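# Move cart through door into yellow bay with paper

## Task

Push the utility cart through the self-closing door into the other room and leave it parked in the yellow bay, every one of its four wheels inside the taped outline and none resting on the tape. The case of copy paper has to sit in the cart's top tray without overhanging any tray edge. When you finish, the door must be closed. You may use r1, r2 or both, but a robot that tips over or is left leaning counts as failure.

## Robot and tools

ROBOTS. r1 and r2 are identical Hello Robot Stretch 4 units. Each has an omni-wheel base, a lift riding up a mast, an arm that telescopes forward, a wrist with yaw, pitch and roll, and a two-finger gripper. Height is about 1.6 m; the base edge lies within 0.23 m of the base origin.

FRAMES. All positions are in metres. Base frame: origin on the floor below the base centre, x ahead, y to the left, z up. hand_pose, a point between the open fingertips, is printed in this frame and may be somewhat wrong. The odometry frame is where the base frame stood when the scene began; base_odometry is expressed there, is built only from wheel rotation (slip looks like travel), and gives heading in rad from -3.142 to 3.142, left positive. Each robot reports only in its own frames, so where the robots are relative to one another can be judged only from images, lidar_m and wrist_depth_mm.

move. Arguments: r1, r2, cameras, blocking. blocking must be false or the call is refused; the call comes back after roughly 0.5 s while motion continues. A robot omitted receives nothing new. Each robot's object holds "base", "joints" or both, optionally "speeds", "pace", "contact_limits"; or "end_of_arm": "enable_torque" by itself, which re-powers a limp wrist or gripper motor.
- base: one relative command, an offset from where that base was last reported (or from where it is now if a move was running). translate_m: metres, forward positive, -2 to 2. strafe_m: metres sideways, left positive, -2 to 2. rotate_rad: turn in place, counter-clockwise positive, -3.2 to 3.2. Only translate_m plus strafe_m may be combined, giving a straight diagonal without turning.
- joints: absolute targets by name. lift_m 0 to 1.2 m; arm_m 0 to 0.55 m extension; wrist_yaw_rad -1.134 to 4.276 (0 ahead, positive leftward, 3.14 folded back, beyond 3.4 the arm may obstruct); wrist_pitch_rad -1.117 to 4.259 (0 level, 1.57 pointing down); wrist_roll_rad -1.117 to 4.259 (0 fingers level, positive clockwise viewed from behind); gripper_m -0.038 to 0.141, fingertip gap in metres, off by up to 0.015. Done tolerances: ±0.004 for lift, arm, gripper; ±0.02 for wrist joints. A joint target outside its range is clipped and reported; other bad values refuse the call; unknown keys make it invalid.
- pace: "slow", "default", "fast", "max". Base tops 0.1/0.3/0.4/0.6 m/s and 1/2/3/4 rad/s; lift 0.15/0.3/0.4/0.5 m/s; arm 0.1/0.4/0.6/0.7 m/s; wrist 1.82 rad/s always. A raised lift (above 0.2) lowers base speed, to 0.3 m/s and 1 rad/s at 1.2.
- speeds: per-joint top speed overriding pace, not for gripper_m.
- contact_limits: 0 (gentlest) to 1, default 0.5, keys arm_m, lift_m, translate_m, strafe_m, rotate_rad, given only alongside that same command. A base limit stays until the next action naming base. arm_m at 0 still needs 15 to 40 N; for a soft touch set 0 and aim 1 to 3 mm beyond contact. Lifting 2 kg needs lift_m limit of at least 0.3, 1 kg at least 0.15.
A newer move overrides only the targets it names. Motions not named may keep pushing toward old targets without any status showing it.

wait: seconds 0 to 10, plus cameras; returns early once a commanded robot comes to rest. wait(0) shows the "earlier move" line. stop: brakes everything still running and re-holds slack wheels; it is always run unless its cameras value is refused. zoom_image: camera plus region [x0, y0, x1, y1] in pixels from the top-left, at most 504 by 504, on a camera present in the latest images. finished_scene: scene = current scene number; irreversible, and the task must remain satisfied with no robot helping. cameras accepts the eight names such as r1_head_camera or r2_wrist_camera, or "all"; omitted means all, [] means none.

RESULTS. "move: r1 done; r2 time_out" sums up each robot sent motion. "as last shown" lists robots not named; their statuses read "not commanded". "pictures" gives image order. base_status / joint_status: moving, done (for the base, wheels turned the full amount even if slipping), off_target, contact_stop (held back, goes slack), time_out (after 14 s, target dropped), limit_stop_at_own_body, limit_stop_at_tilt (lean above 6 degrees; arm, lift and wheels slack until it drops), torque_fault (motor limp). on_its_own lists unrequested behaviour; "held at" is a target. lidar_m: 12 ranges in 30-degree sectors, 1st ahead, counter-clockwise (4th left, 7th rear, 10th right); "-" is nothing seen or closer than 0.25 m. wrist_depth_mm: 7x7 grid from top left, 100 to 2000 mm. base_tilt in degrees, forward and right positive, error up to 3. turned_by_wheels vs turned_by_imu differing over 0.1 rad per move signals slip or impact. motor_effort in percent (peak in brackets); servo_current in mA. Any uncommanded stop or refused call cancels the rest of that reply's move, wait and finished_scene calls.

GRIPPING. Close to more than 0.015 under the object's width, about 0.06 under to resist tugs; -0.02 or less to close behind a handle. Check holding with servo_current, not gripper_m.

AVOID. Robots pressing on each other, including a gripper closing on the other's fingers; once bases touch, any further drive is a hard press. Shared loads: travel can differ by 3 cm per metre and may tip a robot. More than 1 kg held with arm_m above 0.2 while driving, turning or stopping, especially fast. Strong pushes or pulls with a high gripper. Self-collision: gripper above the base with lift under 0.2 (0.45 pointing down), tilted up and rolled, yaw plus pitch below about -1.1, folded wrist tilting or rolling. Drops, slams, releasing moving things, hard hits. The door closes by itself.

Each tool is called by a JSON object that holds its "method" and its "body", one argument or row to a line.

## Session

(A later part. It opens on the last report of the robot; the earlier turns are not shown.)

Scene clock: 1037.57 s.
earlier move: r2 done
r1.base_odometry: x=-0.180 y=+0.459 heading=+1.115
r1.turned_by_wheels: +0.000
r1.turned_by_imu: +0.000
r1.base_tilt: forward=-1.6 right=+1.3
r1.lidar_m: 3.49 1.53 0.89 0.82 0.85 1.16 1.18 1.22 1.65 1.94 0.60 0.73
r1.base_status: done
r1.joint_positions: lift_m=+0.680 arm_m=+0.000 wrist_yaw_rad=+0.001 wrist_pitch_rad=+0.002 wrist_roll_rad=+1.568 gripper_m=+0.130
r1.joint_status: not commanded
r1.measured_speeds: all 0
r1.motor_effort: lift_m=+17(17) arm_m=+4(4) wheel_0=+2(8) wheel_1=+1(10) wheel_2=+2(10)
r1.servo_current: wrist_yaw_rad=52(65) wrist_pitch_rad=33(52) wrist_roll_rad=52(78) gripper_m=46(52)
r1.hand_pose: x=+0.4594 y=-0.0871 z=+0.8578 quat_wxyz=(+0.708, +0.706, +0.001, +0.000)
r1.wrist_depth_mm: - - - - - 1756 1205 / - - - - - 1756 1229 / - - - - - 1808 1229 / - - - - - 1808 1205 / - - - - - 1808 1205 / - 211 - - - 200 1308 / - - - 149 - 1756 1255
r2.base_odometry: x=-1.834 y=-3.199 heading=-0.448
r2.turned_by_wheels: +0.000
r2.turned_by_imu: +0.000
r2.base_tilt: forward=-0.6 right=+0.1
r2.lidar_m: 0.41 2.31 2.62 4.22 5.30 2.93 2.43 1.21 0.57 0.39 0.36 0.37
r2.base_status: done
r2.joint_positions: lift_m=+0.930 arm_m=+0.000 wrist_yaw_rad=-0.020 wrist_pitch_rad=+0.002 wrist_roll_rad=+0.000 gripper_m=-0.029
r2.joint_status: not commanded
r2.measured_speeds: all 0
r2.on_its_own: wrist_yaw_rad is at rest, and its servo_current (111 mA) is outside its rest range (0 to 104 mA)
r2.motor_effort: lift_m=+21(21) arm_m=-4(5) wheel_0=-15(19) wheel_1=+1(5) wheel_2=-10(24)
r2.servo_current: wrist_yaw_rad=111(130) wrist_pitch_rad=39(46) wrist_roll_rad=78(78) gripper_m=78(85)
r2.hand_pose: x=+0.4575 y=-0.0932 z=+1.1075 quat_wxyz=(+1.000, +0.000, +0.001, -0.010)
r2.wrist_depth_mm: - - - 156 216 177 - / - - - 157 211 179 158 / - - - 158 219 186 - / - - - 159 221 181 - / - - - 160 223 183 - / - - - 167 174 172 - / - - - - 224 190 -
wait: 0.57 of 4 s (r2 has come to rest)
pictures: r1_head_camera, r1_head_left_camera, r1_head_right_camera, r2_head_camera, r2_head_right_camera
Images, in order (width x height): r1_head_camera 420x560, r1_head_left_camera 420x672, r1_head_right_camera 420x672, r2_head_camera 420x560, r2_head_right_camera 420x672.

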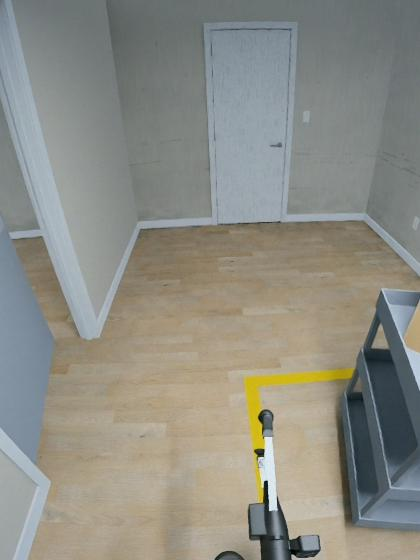

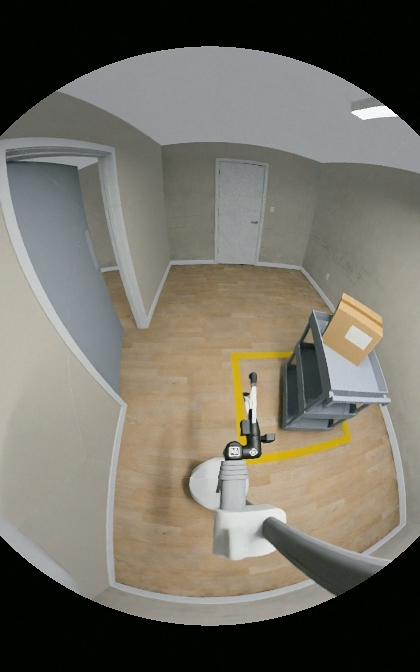

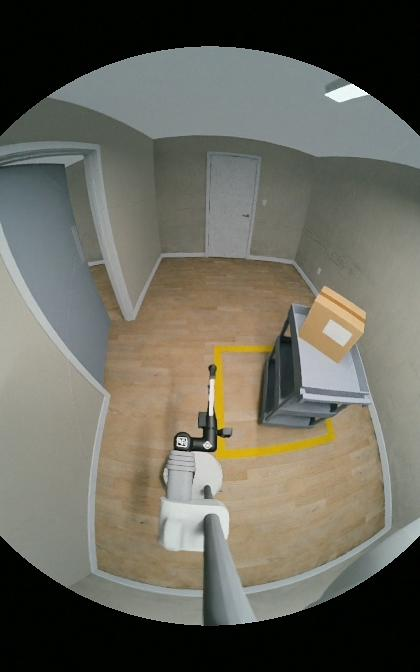

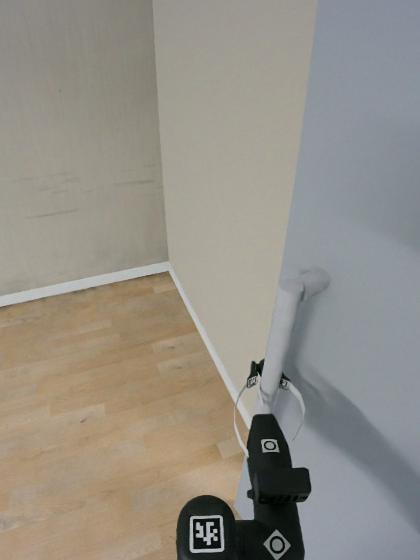

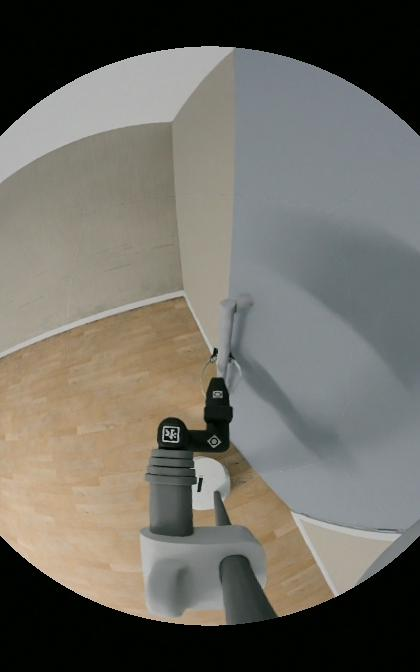

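{"method": "move", "body": {
  "blocking": false,
  "r1": {"base":{"translate_m":1.0}},
  "r2": {"base":{"translate_m":0.15,"strafe_m":-0.1},"pace":"slow"},
  "cameras": []
}}

{"method": "wait", "body": {
  "seconds": 3,
  "cameras": []
}}

{"method": "wait", "body": {
  "seconds": 3,
  "cameras": []
}}

{"method": "move", "body": {
  "blocking": false,
  "r1": {"base":{"rotate_rad":-2.2}},
  "cameras": []
}}

{"method": "wait", "body": {
  "seconds": 4,
  "cameras": ["r1_head_camera","r1_head_left_camera","r2_head_camera","r2_head_right_camera"]
}}

Scene clock: 1048.37 s.
move: r1 moving; r2 moving
r1.base_odometry: x=-0.166 y=+0.487 heading=+1.115
r1.turned_by_wheels: +0.000
r1.turned_by_imu: +0.000
r1.base_tilt: forward=-1.6 right=+1.3
r1.lidar_m: 3.47 1.55 0.85 0.81 0.84 1.18 1.22 1.27 1.68 0.93 0.57 0.73
r1.base_status: translate_m moving
r1.joint_positions: lift_m=+0.680 arm_m=+0.000 wrist_yaw_rad=+0.001 wrist_pitch_rad=+0.002 wrist_roll_rad=+1.568 gripper_m=+0.130
r1.joint_status: not commanded
r1.measured_speeds: translate_m=+0.122 strafe_m=+0.000 rotate_rad=+0.001 lift_m=+0.000 arm_m=+0.000 wrist_yaw_rad=+0.000 wrist_pitch_rad=+0.000 wrist_roll_rad=+0.000
r1.motor_effort: lift_m=+17(17) arm_m=+4(4) wheel_0=+7(9) wheel_1=+6(7) wheel_2=-9(10)
r1.servo_current: wrist_yaw_rad=46(52) wrist_pitch_rad=46(52) wrist_roll_rad=65(65) gripper_m=39(46)
r1.hand_pose: x=+0.4594 y=-0.0871 z=+0.8578 quat_wxyz=(+0.708, +0.706, +0.001, +0.000)
r1.wrist_depth_mm: - - - - - 1756 1182 / - - - - - 1756 1255 / - - - - - 1708 1229 / - - - - - 1756 1229 / - - - - - 1756 1281 / - 211 - - - 199 1255 / - - - 149 - 1756 1255
r2.base_odometry: x=-1.827 y=-3.210 heading=-0.450
r2.turned_by_wheels: -0.003
r2.turned_by_imu: -0.006
r2.base_tilt: forward=-0.7 right=+0.1
r2.lidar_m: 0.42 2.32 2.61 4.16 5.29 2.98 2.45 1.21 0.55 0.39 0.36 0.37
r2.base_status: translate_m moving; strafe_m moving
r2.joint_positions: lift_m=+0.930 arm_m=+0.000 wrist_yaw_rad=-0.020 wrist_pitch_rad=+0.002 wrist_roll_rad=+0.000 gripper_m=-0.029
r2.joint_status: not commanded
r2.measured_speeds: translate_m=+0.044 strafe_m=-0.030 rotate_rad=+0.003 lift_m=+0.000 arm_m=+0.000 wrist_yaw_rad=+0.000 wrist_pitch_rad=+0.000 wrist_roll_rad=+0.000
r2.motor_effort: lift_m=+21(21) arm_m=-4(4) wheel_0=-7(14) wheel_1=-7(8) wheel_2=-18(19)
r2.servo_current: wrist_yaw_rad=117(130) wrist_pitch_rad=39(46) wrist_roll_rad=39(65) gripper_m=78(85)
r2.hand_pose: x=+0.4575 y=-0.0932 z=+1.1075 quat_wxyz=(+1.000, +0.000, +0.001, -0.010)
r2.wrist_depth_mm: - - - 156 215 177 - / - - - 156 210 179 158 / - - - 157 211 185 - / - - - 158 213 181 - / - - - 160 215 182 - / - - - 168 175 172 - / - - 144 - 219 189 -

Scene clock: 1050.87 s.
earlier move: r1 moving; r2 done
r1.base_odometry: x=+0.137 y=+1.107 heading=+1.115
r1.turned_by_wheels: +0.000
r1.turned_by_imu: +0.000
r1.base_tilt: forward=-1.6 right=+1.3
r1.lidar_m: 2.79 1.29 1.02 0.85 0.89 1.19 1.90 1.99 0.51 0.52 0.57 2.61
r1.base_status: translate_m moving
r1.joint_positions: lift_m=+0.680 arm_m=+0.000 wrist_yaw_rad=+0.001 wrist_pitch_rad=+0.002 wrist_roll_rad=+1.568 gripper_m=+0.130
r1.joint_status: not commanded
r1.measured_speeds: translate_m=+0.299 strafe_m=+0.001 rotate_rad=+0.000 lift_m=+0.000 arm_m=+0.000 wrist_yaw_rad=+0.000 wrist_pitch_rad=+0.000 wrist_roll_rad=+0.000
r1.motor_effort: lift_m=+17(17) arm_m=+4(4) wheel_0=+4(9) wheel_1=+3(9) wheel_2=-6(10)
r1.servo_current: wrist_yaw_rad=59(72) wrist_pitch_rad=46(52) wrist_roll_rad=59(78) gripper_m=39(52)
r1.hand_pose: x=+0.4594 y=-0.0871 z=+0.8578 quat_wxyz=(+0.708, +0.706, +0.001, +0.000)
r1.wrist_depth_mm: - - - - - 1661 1182 / - - - - - 1708 1205 / - - - - - 1661 1229 / - - - - - 1808 1205 / - - - - - 1808 1255 / - 211 - - - 198 1255 / - - - 149 - 1808 1255
r2.base_odometry: x=-1.743 y=-3.354 heading=-0.449
r2.turned_by_wheels: +0.001
r2.turned_by_imu: -0.139
r2.base_tilt: forward=-0.8 right=+0.1
r2.lidar_m: 0.36 1.63 2.36 3.34 5.47 3.45 2.59 1.10 0.44 0.31 0.29 0.33
r2.base_status: done
r2.joint_positions: lift_m=+0.930 arm_m=+0.000 wrist_yaw_rad=-0.020 wrist_pitch_rad=+0.003 wrist_roll_rad=+0.000 gripper_m=-0.029
r2.joint_status: not commanded
r2.measured_speeds: translate_m=+0.000 strafe_m=+0.000 rotate_rad=-0.001 lift_m=+0.000 arm_m=+0.000 wrist_yaw_rad=+0.000 wrist_pitch_rad=-0.019 wrist_roll_rad=+0.000
r2.motor_effort: lift_m=+21(21) arm_m=+4(4) wheel_0=+4(14) wheel_1=-3(9) wheel_2=-19(22)
r2.servo_current: wrist_yaw_rad=124(130) wrist_pitch_rad=39(52) wrist_roll_rad=52(72) gripper_m=72(91)
r2.hand_pose: x=+0.4574 y=-0.0932 z=+1.1070 quat_wxyz=(+1.000, +0.000, +0.002, -0.010)
r2.wrist_depth_mm: - - 452 114 179 133 - / - - - 114 180 134 - / - - 466 115 182 140 - / - - 477 115 177 145 - / - - - 118 178 147 - / - 1756 183 118 173 138 - / - - - - 173 133 -
wait: 2.50 of 3 s (r2 has come to rest)

Scene clock: 1052.70 s.
earlier move: r1 done
r1.base_odometry: x=+0.260 y=+1.357 heading=+1.115
r1.turned_by_wheels: +0.000
r1.turned_by_imu: +0.000
r1.base_tilt: forward=-1.6 right=+1.2
r1.lidar_m: 2.49 1.31 1.01 0.94 0.92 1.21 2.18 0.72 0.57 0.55 1.93 2.57
r1.base_status: done
r1.joint_positions: lift_m=+0.680 arm_m=+0.000 wrist_yaw_rad=+0.001 wrist_pitch_rad=+0.002 wrist_roll_rad=+1.568 gripper_m=+0.130
r1.joint_status: not commanded
r1.measured_speeds: all 0
r1.motor_effort: lift_m=+16(17) arm_m=+4(4) wheel_0=+3(9) wheel_1=+0(9) wheel_2=+0(10)
r1.servo_current: wrist_yaw_rad=52(72) wrist_pitch_rad=33(52) wrist_roll_rad=46(78) gripper_m=46(52)
r1.hand_pose: x=+0.4594 y=-0.0871 z=+0.8578 quat_wxyz=(+0.708, +0.706, +0.001, +0.000)
r1.wrist_depth_mm: - - - - - 1756 1182 / - - - - - 1708 1229 / - - - - - 1808 1229 / - - - - - 1708 1255 / - - - - - 1808 1229 / - 211 - - - 199 1255 / - - - 150 - 1808 1255
r2.base_odometry: x=-1.742 y=-3.354 heading=-0.449
r2.turned_by_wheels: +0.000
r2.turned_by_imu: -0.003
r2.base_tilt: forward=-0.7 right=+0.1
r2.lidar_m: 0.37 1.60 2.35 3.33 5.48 3.46 2.60 1.14 0.44 0.32 0.30 0.33
r2.base_status: done
r2.joint_positions: lift_m=+0.930 arm_m=+0.000 wrist_yaw_rad=-0.020 wrist_pitch_rad=+0.003 wrist_roll_rad=+0.000 gripper_m=-0.029
r2.joint_status: not commanded
r2.measured_speeds: all 0
r2.on_its_own: wrist_yaw_rad is at rest, and its servo_current (117 mA) is outside its rest range (0 to 104 mA)
r2.motor_effort: lift_m=+21(21) arm_m=-3(4) wheel_0=-13(14) wheel_1=-2(9) wheel_2=-7(22)
r2.servo_current: wrist_yaw_rad=117(130) wrist_pitch_rad=39(52) wrist_roll_rad=52(72) gripper_m=72(91)
r2.hand_pose: x=+0.4575 y=-0.0932 z=+1.1071 quat_wxyz=(+1.000, +0.000, +0.001, -0.010)
r2.wrist_depth_mm: - - 413 118 187 148 - / - - 415 121 181 151 - / - - 418 120 183 146 - / - - 424 120 185 147 - / - - 436 122 186 148 - / - - 181 122 173 139 - / - 122 - - 181 139 -
wait: 1.83 of 3 s (r1 has come to rest)

Scene clock: 1053.20 s.
move: r1 moving
r1.base_odometry: x=+0.260 y=+1.357 heading=+0.863
r1.turned_by_wheels: -0.252
r1.turned_by_imu: -0.253
r1.base_tilt: forward=-1.6 right=+1.3
r1.lidar_m: 2.52 1.90 1.12 0.96 0.93 1.02 1.75 2.20 0.61 0.53 0.60 2.17
r1.base_status: rotate_rad moving
r1.joint_positions: lift_m=+0.680 arm_m=+0.000 wrist_yaw_rad=+0.001 wrist_pitch_rad=+0.002 wrist_roll_rad=+1.568 gripper_m=+0.130
r1.joint_status: not commanded
r1.measured_speeds: translate_m=+0.000 strafe_m=+0.000 rotate_rad=-0.975 lift_m=+0.000 arm_m=+0.000 wrist_yaw_rad=+0.000 wrist_pitch_rad=+0.000 wrist_roll_rad=+0.000
r1.motor_effort: lift_m=+16(17) arm_m=+4(4) wheel_0=+8(10) wheel_1=+8(8) wheel_2=+7(8)
r1.servo_current: wrist_yaw_rad=39(65) wrist_pitch_rad=46(46) wrist_roll_rad=52(52) gripper_m=39(46)
r1.hand_pose: x=+0.4594 y=-0.0871 z=+0.8578 quat_wxyz=(+0.708, +0.706, +0.001, +0.000)
r1.wrist_depth_mm: - - - - - 1708 1205 / - - - - - 1661 1205 / - - - - - 1808 1229 / - - - - - 1708 1229 / - - - - - 1808 1205 / - 211 - - - 200 1255 / - - - 149 - 1756 1255
r2.base_odometry: x=-1.742 y=-3.354 heading=-0.449
r2.turned_by_wheels: +0.000
r2.turned_by_imu: +0.000
r2.base_tilt: forward=-0.6 right=+0.1
r2.lidar_m: 0.39 1.62 2.33 3.34 5.49 3.45 2.58 1.12 0.45 0.33 0.30 0.34
r2.base_status: not commanded
r2.joint_positions: lift_m=+0.930 arm_m=+0.000 wrist_yaw_rad=-0.020 wrist_pitch_rad=+0.003 wrist_roll_rad=+0.000 gripper_m=-0.029
r2.joint_status: not commanded
r2.measured_speeds: all 0
r2.motor_effort: lift_m=+21(21) arm_m=-4(4) wheel_0=-13(14) wheel_1=-2(2) wheel_2=-7(7)
r2.servo_current: wrist_yaw_rad=111(124) wrist_pitch_rad=39(46) wrist_roll_rad=52(59) gripper_m=78(78)
r2.hand_pose: x=+0.4575 y=-0.0932 z=+1.1071 quat_wxyz=(+1.000, +0.000, +0.001, -0.010)
r2.wrist_depth_mm: - - 404 119 187 150 - / - - 413 122 182 152 - / - - 421 121 184 147 - / - - 424 121 186 148 - / - 1863 433 123 187 149 - / - - 182 123 174 140 - / - - - - 182 140 -

Scene clock: 1055.10 s.
earlier move: r1 done
r1.base_odometry: x=+0.260 y=+1.357 heading=-1.084
r1.turned_by_wheels: -1.947
r1.turned_by_imu: -1.958
r1.base_tilt: forward=-1.6 right=+1.2
r1.lidar_m: 0.57 0.57 1.92 2.38 2.50 1.52 1.07 0.96 0.94 1.13 2.17 0.76
r1.base_status: done
r1.joint_positions: lift_m=+0.680 arm_m=+0.000 wrist_yaw_rad=+0.001 wrist_pitch_rad=+0.002 wrist_roll_rad=+1.568 gripper_m=+0.130
r1.joint_status: not commanded
r1.measured_speeds: all 0
r1.motor_effort: lift_m=+17(17) arm_m=+3(4) wheel_0=+3(10) wheel_1=+1(9) wheel_2=+0(9)
r1.servo_current: wrist_yaw_rad=46(72) wrist_pitch_rad=39(52) wrist_roll_rad=46(59) gripper_m=46(52)
r1.hand_pose: x=+0.4594 y=-0.0871 z=+0.8578 quat_wxyz=(+0.708, +0.706, +0.001, +0.000)
r1.wrist_depth_mm: - - - - - 1618 1205 / - - - - - 1756 1205 / - - - - - 1708 1229 / - - - 508 512 647 - / - - - 473 - 778 - / - 196 - 436 193 195 - / - - - 147 - - -
r2.base_odometry: x=-1.742 y=-3.354 heading=-0.449
r2.turned_by_wheels: +0.000
r2.turned_by_imu: +0.000
r2.base_tilt: forward=-0.7 right=+0.1
r2.lidar_m: 0.36 1.60 2.34 3.34 5.48 3.43 2.58 1.11 0.46 0.32 0.31 0.34
r2.base_status: not commanded
r2.joint_positions: lift_m=+0.930 arm_m=+0.000 wrist_yaw_rad=-0.020 wrist_pitch_rad=+0.003 wrist_roll_rad=+0.000 gripper_m=-0.029
r2.joint_status: not commanded
r2.measured_speeds: all 0
r2.on_its_own: wrist_yaw_rad is at rest, and its servo_current (124 mA) is outside its rest range (0 to 104 mA)
r2.motor_effort: lift_m=+21(21) arm_m=-3(4) wheel_0=-14(14) wheel_1=-2(2) wheel_2=-7(8)
r2.servo_current: wrist_yaw_rad=124(137) wrist_pitch_rad=39(52) wrist_roll_rad=39(65) gripper_m=78(85)
r2.hand_pose: x=+0.4575 y=-0.0932 z=+1.1071 quat_wxyz=(+1.000, +0.000, +0.001, -0.010)
r2.wrist_depth_mm: - - 407 119 187 150 - / - - 410 122 176 151 - / - - 418 120 184 147 - / - - 424 121 186 148 - / - 1808 433 123 187 149 - / - - 182 123 174 140 - / - - - - 182 140 -
wait: 1.90 of 4 s (r1 has come to rest)
Images, in order (width x height): r1_head_camera 420x560, r1_head_left_camera 420x672, r2_head_camera 420x560, r2_head_right_camera 420x672.

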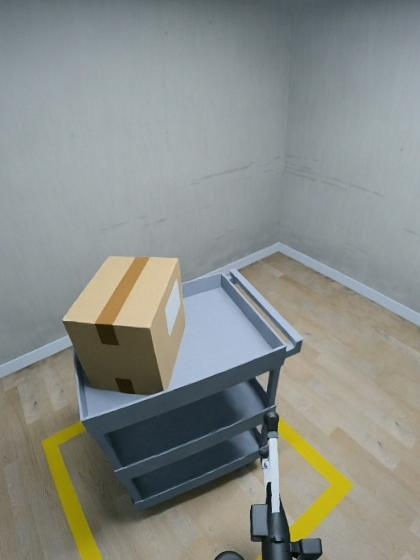

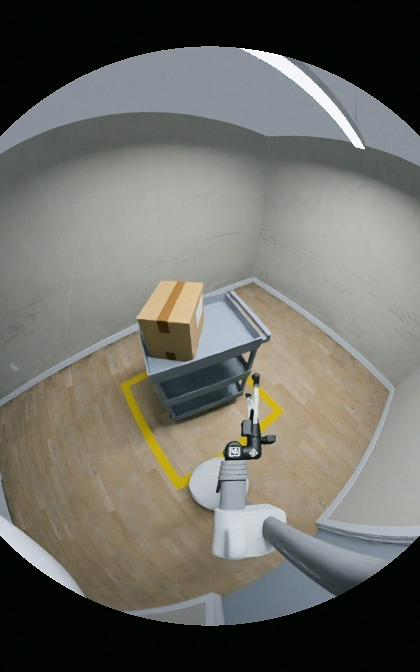

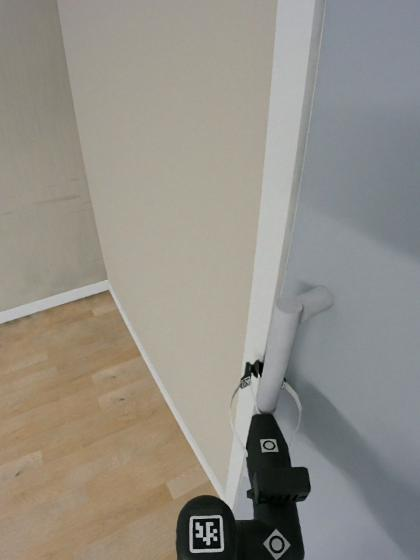

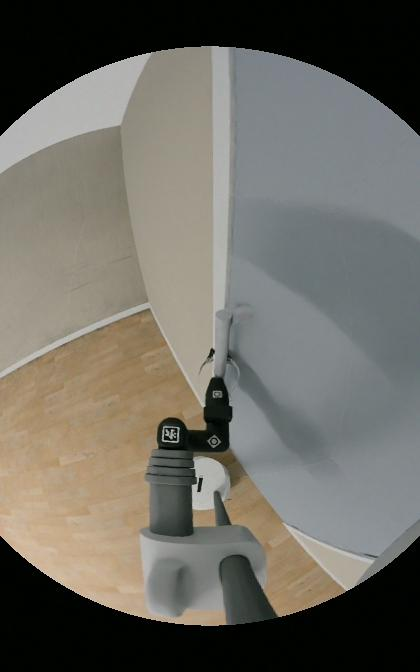

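{"method": "zoom_image", "body": {
  "camera": "r1_head_camera",
  "region": [20, 240, 360, 560]
}}

{"method": "move", "body": {
  "blocking": false,
  "r1": {"base":{"rotate_rad":0.9}},
  "r2": {"joints":{"gripper_m":0.11}},
  "cameras": []
}}

{"method": "wait", "body": {
  "seconds": 3,
  "cameras": []
}}

{"method": "wait", "body": {
  "seconds": 1,
  "cameras": ["r1_head_camera","r2_head_camera","r2_head_right_camera"]
}}

Scaled by 1.482 (camera's finer frame: 600x800).

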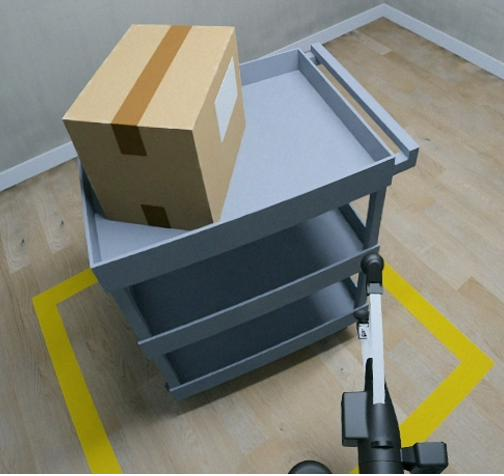

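Scene clock: 1068.70 s.
move: r1 moving; r2 moving
r1.base_odometry: x=+0.260 y=+1.357 heading=-0.833
r1.turned_by_wheels: +0.252
r1.turned_by_imu: +0.252
r1.base_tilt: forward=-1.6 right=+1.3
r1.lidar_m: 0.55 0.56 2.05 2.57 2.47 1.10 0.97 0.94 0.96 1.48 2.17 0.65
r1.base_status: rotate_rad moving
r1.joint_positions: lift_m=+0.680 arm_m=+0.000 wrist_yaw_rad=+0.001 wrist_pitch_rad=+0.002 wrist_roll_rad=+1.568 gripper_m=+0.130
r1.joint_status: not commanded
r1.measured_speeds: translate_m=-0.001 strafe_m=+0.001 rotate_rad=+0.976 lift_m=+0.000 arm_m=+0.000 wrist_yaw_rad=+0.000 wrist_pitch_rad=+0.000 wrist_roll_rad=+0.000
r1.motor_effort: lift_m=+17(17) arm_m=+1(1) wheel_0=-8(8) wheel_1=-8(8) wheel_2=-7(7)
r1.servo_current: wrist_yaw_rad=46(72) wrist_pitch_rad=33(46) wrist_roll_rad=59(59) gripper_m=39(46)
r1.hand_pose: x=+0.4594 y=-0.0871 z=+0.8578 quat_wxyz=(+0.708, +0.706, +0.001, +0.000)
r1.wrist_depth_mm: - - - - - 1661 1205 / - - - 452 466 477 466 / - - - 433 - 778 - / - - - 418 - - - / - - - 399 399 - - / - 195 559 389 193 196 - / - 427 445 147 - - -
r2.base_odometry: x=-1.742 y=-3.354 heading=-0.449
r2.turned_by_wheels: +0.000
r2.turned_by_imu: -0.007
r2.base_tilt: forward=-0.7 right=+0.1
r2.lidar_m: 0.37 1.56 2.35 3.31 5.45 3.47 2.62 1.16 0.46 0.32 0.31 0.35
r2.base_status: not commanded
r2.joint_positions: lift_m=+0.930 arm_m=+0.000 wrist_yaw_rad=-0.020 wrist_pitch_rad=+0.003 wrist_roll_rad=+0.000 gripper_m=-0.003
r2.joint_status: gripper_m moving
r2.measured_speeds: translate_m=-0.001 strafe_m=+0.001 rotate_rad=+0.003 lift_m=+0.000 arm_m=+0.000 wrist_yaw_rad=+0.000 wrist_pitch_rad=+0.000 wrist_roll_rad=+0.000
r2.motor_effort: lift_m=+21(21) arm_m=-3(4) wheel_0=-11(14) wheel_1=-2(2) wheel_2=-8(8)
r2.servo_current: wrist_yaw_rad=111(130) wrist_pitch_rad=39(46) wrist_roll_rad=46(59) gripper_m=104(104)
r2.hand_pose: x=+0.4575 y=-0.0932 z=+1.1071 quat_wxyz=(+1.000, +0.000, +0.001, -0.010)
r2.wrist_depth_mm: - - 397 122 192 148 - / - - 402 123 179 149 - / - - 407 124 187 150 - / - - 413 125 189 151 - / - - 421 126 191 152 129 / - 1808 184 127 176 147 133 / - - - - 185 142 -

Scene clock: 1069.83 s.
earlier move: r1 done; r2 moving
r1.base_odometry: x=+0.260 y=+1.357 heading=-0.184
r1.turned_by_wheels: +0.648
r1.turned_by_imu: +0.652
r1.base_tilt: forward=-1.6 right=+1.3
r1.lidar_m: 0.58 2.17 2.52 1.90 1.11 0.96 0.93 1.03 1.72 2.19 0.61 0.55
r1.base_status: done
r1.joint_positions: lift_m=+0.680 arm_m=+0.000 wrist_yaw_rad=+0.001 wrist_pitch_rad=+0.002 wrist_roll_rad=+1.568 gripper_m=+0.130
r1.joint_status: not commanded
r1.measured_speeds: all 0
r1.motor_effort: lift_m=+16(17) arm_m=-2(2) wheel_0=-2(8) wheel_1=-1(8) wheel_2=+0(7)
r1.servo_current: wrist_yaw_rad=52(72) wrist_pitch_rad=46(46) wrist_roll_rad=46(85) gripper_m=39(46)
r1.hand_pose: x=+0.4594 y=-0.0871 z=+0.8578 quat_wxyz=(+0.708, +0.706, +0.001, +0.000)
r1.wrist_depth_mm: - 364 368 290 290 - - / - 418 427 310 309 - - / - - - 327 334 351 351 / - - - 347 - 1576 1160 / - - - - - 1499 1255 / - 195 - - 188 199 1255 / - - - 140 - 1661 1255
r2.base_odometry: x=-1.742 y=-3.354 heading=-0.448
r2.turned_by_wheels: +0.001
r2.turned_by_imu: -0.015
r2.base_tilt: forward=-0.8 right=+0.1
r2.lidar_m: 0.35 1.41 2.34 3.22 5.49 3.52 2.64 1.12 0.45 0.33 0.30 0.34
r2.base_status: not commanded
r2.joint_positions: lift_m=+0.930 arm_m=+0.000 wrist_yaw_rad=-0.020 wrist_pitch_rad=+0.003 wrist_roll_rad=+0.000 gripper_m=+0.106
r2.joint_status: gripper_m moving
r2.measured_speeds: all 0
r2.motor_effort: lift_m=+21(21) arm_m=+4(4) wheel_0=+0(14) wheel_1=+0(2) wheel_2=-9(9)
r2.servo_current: wrist_yaw_rad=117(130) wrist_pitch_rad=33(46) wrist_roll_rad=52(59) gripper_m=59(124)
r2.hand_pose: x=+0.4575 y=-0.0931 z=+1.1071 quat_wxyz=(+1.000, +0.000, +0.001, -0.010)
r2.wrist_depth_mm: - - 384 121 186 147 - / - - 421 121 188 150 - / - - 427 123 182 146 - / - - 399 122 185 147 - / - - 407 124 185 147 125 / - 1756 189 125 179 143 - / - - - - 187 143 -
wait: 1.13 of 3 s (r1 has come to rest)

Scene clock: 1070.30 s.
earlier move: r2 done
r1.base_odometry: x=+0.260 y=+1.357 heading=-0.184
r1.turned_by_wheels: +0.000
r1.turned_by_imu: +0.000
r1.base_tilt: forward=-1.6 right=+1.2
r1.lidar_m: 0.57 2.17 2.51 1.90 1.12 0.96 0.92 1.03 1.71 2.21 0.58 0.55
r1.base_status: done
r1.joint_positions: lift_m=+0.680 arm_m=+0.000 wrist_yaw_rad=+0.001 wrist_pitch_rad=+0.002 wrist_roll_rad=+1.568 gripper_m=+0.130
r1.joint_status: not commanded
r1.measured_speeds: all 0
r1.motor_effort: lift_m=+17(17) arm_m=-4(4) wheel_0=-2(8) wheel_1=-1(8) wheel_2=+0(7)
r1.servo_current: wrist_yaw_rad=39(72) wrist_pitch_rad=46(46) wrist_roll_rad=46(85) gripper_m=46(46)
r1.hand_pose: x=+0.4594 y=-0.0871 z=+0.8578 quat_wxyz=(+0.708, +0.706, +0.001, +0.000)
r1.wrist_depth_mm: - 364 370 290 291 - - / - 421 424 310 309 - - / - - - 330 332 351 351 / - - - 345 - 1576 1182 / - - - - - 1576 1255 / - 195 - - 187 200 1229 / - - - 140 - 1661 1255
r2.base_odometry: x=-1.742 y=-3.354 heading=-0.448
r2.turned_by_wheels: +0.000
r2.turned_by_imu: +0.000
r2.base_tilt: forward=-0.8 right=+0.1
r2.lidar_m: 0.38 1.41 2.34 3.25 5.52 3.54 2.61 1.17 0.44 0.33 0.30 0.33
r2.base_status: not commanded
r2.joint_positions: lift_m=+0.930 arm_m=+0.000 wrist_yaw_rad=-0.020 wrist_pitch_rad=+0.003 wrist_roll_rad=+0.000 gripper_m=+0.110
r2.joint_status: all done
r2.measured_speeds: all 0
r2.on_its_own: wrist_yaw_rad is at rest, and its servo_current (111 mA) is outside its rest range (0 to 104 mA)
r2.motor_effort: lift_m=+21(21) arm_m=+4(4) wheel_0=-1(14) wheel_1=+0(2) wheel_2=-9(9)
r2.servo_current: wrist_yaw_rad=111(130) wrist_pitch_rad=46(52) wrist_roll_rad=39(59) gripper_m=52(124)
r2.hand_pose: x=+0.4575 y=-0.0931 z=+1.1071 quat_wxyz=(+1.000, +0.000, +0.001, -0.010)
r2.wrist_depth_mm: - - 382 121 186 148 - / - - 421 121 189 150 - / - - 433 123 182 146 - / - - 399 122 185 147 - / - - 404 125 186 148 125 / - 1808 189 125 179 143 - / - - - - 188 143 -
wait: 0.47 of 1 s (r2 has come to rest)
Images, in order (width x height): r1_head_camera 420x560, r2_head_camera 420x560, r2_head_right_camera 420x672.

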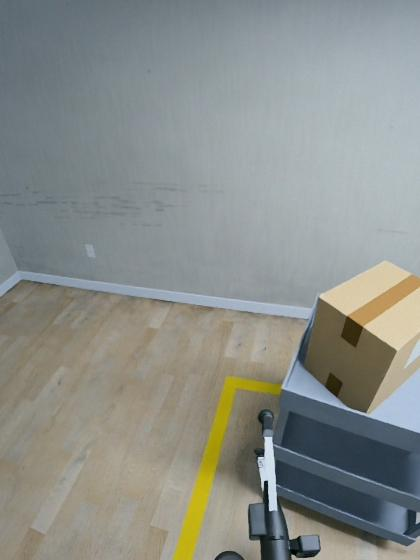

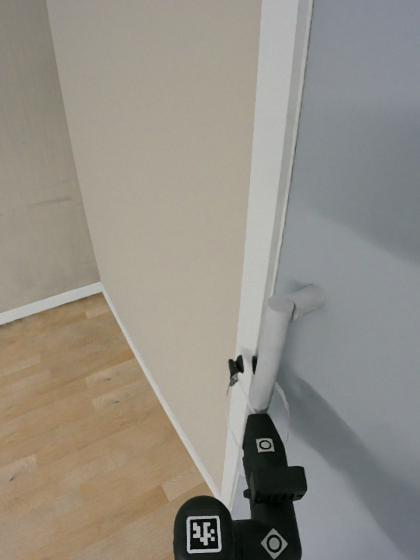

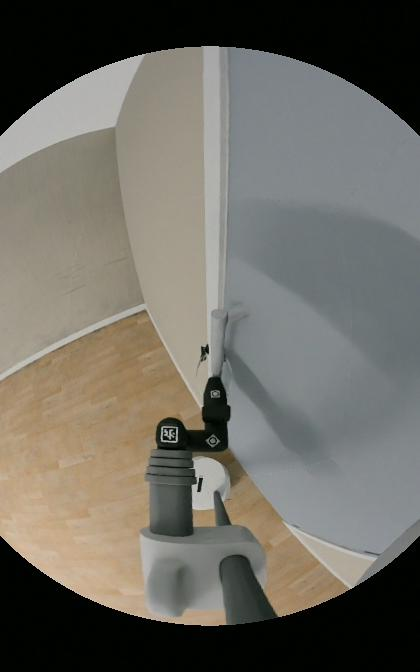

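{"method": "move", "body": {
  "blocking": false,
  "r2": {"base":{"translate_m":-0.4},"pace":"slow"},
  "cameras": []
}}

{"method": "wait", "body": {
  "seconds": 6,
  "cameras": ["r1_head_left_camera","r2_head_camera","r2_head_right_camera"]
}}

Scene clock: 1077.87 s.
move: r2 moving
r1: as last shown
r1.base_tilt: forward=-1.6 right=+1.3
r1.lidar_m: 0.61 2.15 2.51 1.90 1.11 0.95 0.93 1.01 1.72 2.19 0.61 0.56
r1.motor_effort: lift_m=+16(17) arm_m=-3(4) wheel_0=-3(3) wheel_1=-1(1) wheel_2=+0(0)
r1.servo_current: wrist_yaw_rad=52(59) wrist_pitch_rad=39(46) wrist_roll_rad=33(59) gripper_m=39(52)
r1.wrist_depth_mm: - 368 370 289 290 - - / - 421 427 310 309 - - / - - - 327 334 349 349 / - - - 347 - 1537 1205 / - - - - - 1576 1229 / - 195 - - 188 199 1281 / - - - 141 - 1708 1281
r2.base_odometry: x=-1.753 y=-3.349 heading=-0.449
r2.turned_by_wheels: +0.000
r2.turned_by_imu: +0.000
r2.base_tilt: forward=-0.7 right=+0.0
r2.lidar_m: 0.37 1.45 2.36 3.23 5.50 3.50 2.61 1.20 0.44 0.32 0.31 0.34
r2.base_status: translate_m moving
r2.joint_positions: lift_m=+0.930 arm_m=+0.000 wrist_yaw_rad=-0.007 wrist_pitch_rad=+0.003 wrist_roll_rad=+0.000 gripper_m=+0.110
r2.joint_status: not commanded
r2.measured_speeds: translate_m=-0.049 strafe_m=+0.000 rotate_rad=-0.002 lift_m=+0.000 arm_m=+0.000 wrist_yaw_rad=+0.019 wrist_pitch_rad=+0.000 wrist_roll_rad=+0.000
r2.motor_effort: lift_m=+21(21) arm_m=+4(4) wheel_0=-8(8) wheel_1=-5(6) wheel_2=+6(8)
r2.servo_current: wrist_yaw_rad=52(117) wrist_pitch_rad=46(46) wrist_roll_rad=39(52) gripper_m=52(52)
r2.hand_pose: x=+0.4586 y=-0.0894 z=+1.1071 quat_wxyz=(+1.000, +0.000, +0.001, -0.004)
r2.wrist_depth_mm: - - 418 129 189 150 - / - - 421 129 191 152 - / - - 433 131 193 153 - / - - 439 131 195 154 134 / - - 407 132 195 155 135 / - - 192 133 181 155 135 / - - - - 198 145 -

Scene clock: 1082.67 s.
earlier move: r2 done
r1.base_odometry: x=+0.260 y=+1.357 heading=-0.184
r1.turned_by_wheels: +0.000
r1.turned_by_imu: +0.000
r1.base_tilt: forward=-1.6 right=+1.3
r1.lidar_m: 0.62 2.19 2.52 1.91 1.10 0.94 0.91 1.03 1.75 2.19 0.61 0.55
r1.base_status: not commanded
r1.joint_positions: lift_m=+0.680 arm_m=+0.000 wrist_yaw_rad=+0.001 wrist_pitch_rad=+0.002 wrist_roll_rad=+1.568 gripper_m=+0.130
r1.joint_status: not commanded
r1.measured_speeds: all 0
r1.motor_effort: lift_m=+17(17) arm_m=-4(4) wheel_0=-2(3) wheel_1=-1(1) wheel_2=+0(0)
r1.servo_current: wrist_yaw_rad=46(72) wrist_pitch_rad=39(52) wrist_roll_rad=52(72) gripper_m=46(52)
r1.hand_pose: x=+0.4594 y=-0.0871 z=+0.8578 quat_wxyz=(+0.708, +0.706, +0.001, +0.000)
r1.wrist_depth_mm: - 366 370 289 290 - - / - 418 424 312 309 - - / - - - 329 334 351 349 / - - - 345 - 1537 1182 / - - - - - 1576 1229 / - 195 - - 187 200 1229 / - - - 141 - 1708 1229
r2.base_odometry: x=-2.103 y=-3.181 heading=-0.448
r2.turned_by_wheels: +0.000
r2.turned_by_imu: +0.001
r2.base_tilt: forward=-0.7 right=+0.1
r2.lidar_m: 0.73 2.24 2.70 3.77 5.30 3.08 2.27 1.82 0.70 0.52 0.49 0.53
r2.base_status: done
r2.joint_positions: lift_m=+0.930 arm_m=+0.000 wrist_yaw_rad=+0.000 wrist_pitch_rad=+0.003 wrist_roll_rad=+0.000 gripper_m=+0.110
r2.joint_status: not commanded
r2.measured_speeds: all 0
r2.motor_effort: lift_m=+21(21) arm_m=+4(5) wheel_0=-4(10) wheel_1=-4(8) wheel_2=+7(10)
r2.servo_current: wrist_yaw_rad=52(117) wrist_pitch_rad=46(46) wrist_roll_rad=46(65) gripper_m=52(59)
r2.hand_pose: x=+0.4593 y=-0.0873 z=+1.1071 quat_wxyz=(+1.000, +0.000, +0.001, +0.000)
r2.wrist_depth_mm: - - - 615 - 359 303 / - - - 517 - 362 298 / - - - 512 - 364 309 / - - - 512 - 364 309 / - - 1983 517 - 357 310 / - - 193 521 189 347 312 / - - - - - 345 310
wait: 4.80 of 6 s (r2 has come to rest)
Images, in order (width x height): r1_head_left_camera 420x672, r2_head_camera 420x560, r2_head_right_camera 420x672.

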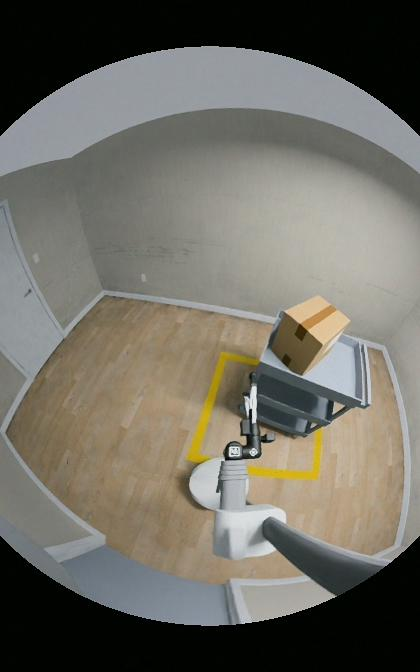

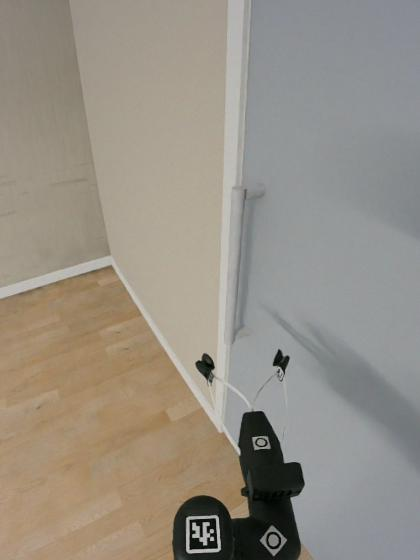

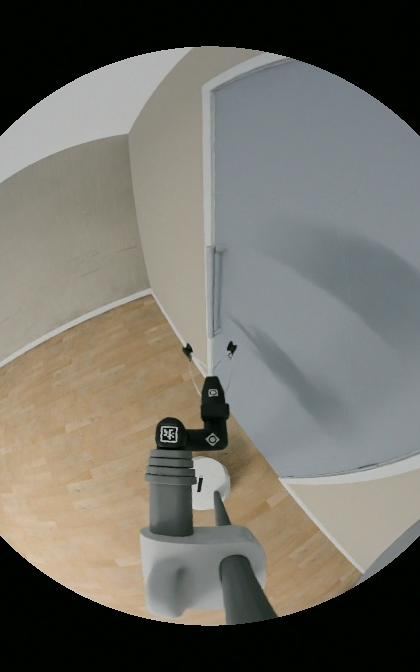

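{"method": "zoom_image", "body": {
  "camera": "r2_head_right_camera",
  "region": [180, 40, 420, 500]
}}

{"method": "zoom_image", "body": {
  "camera": "r1_head_left_camera",
  "region": [180, 280, 380, 490]
}}

Scaled by 1.096 (camera's finer frame: 600x960).

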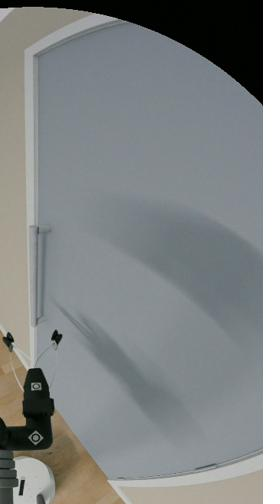

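Scaled by 2.400 (camera's finer frame: 600x960).

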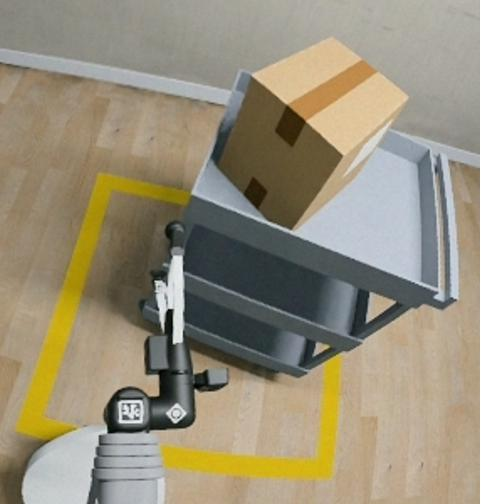

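{"method": "finished_scene", "body": {
  "scene": 1
}}

The scene is finished: the task was done.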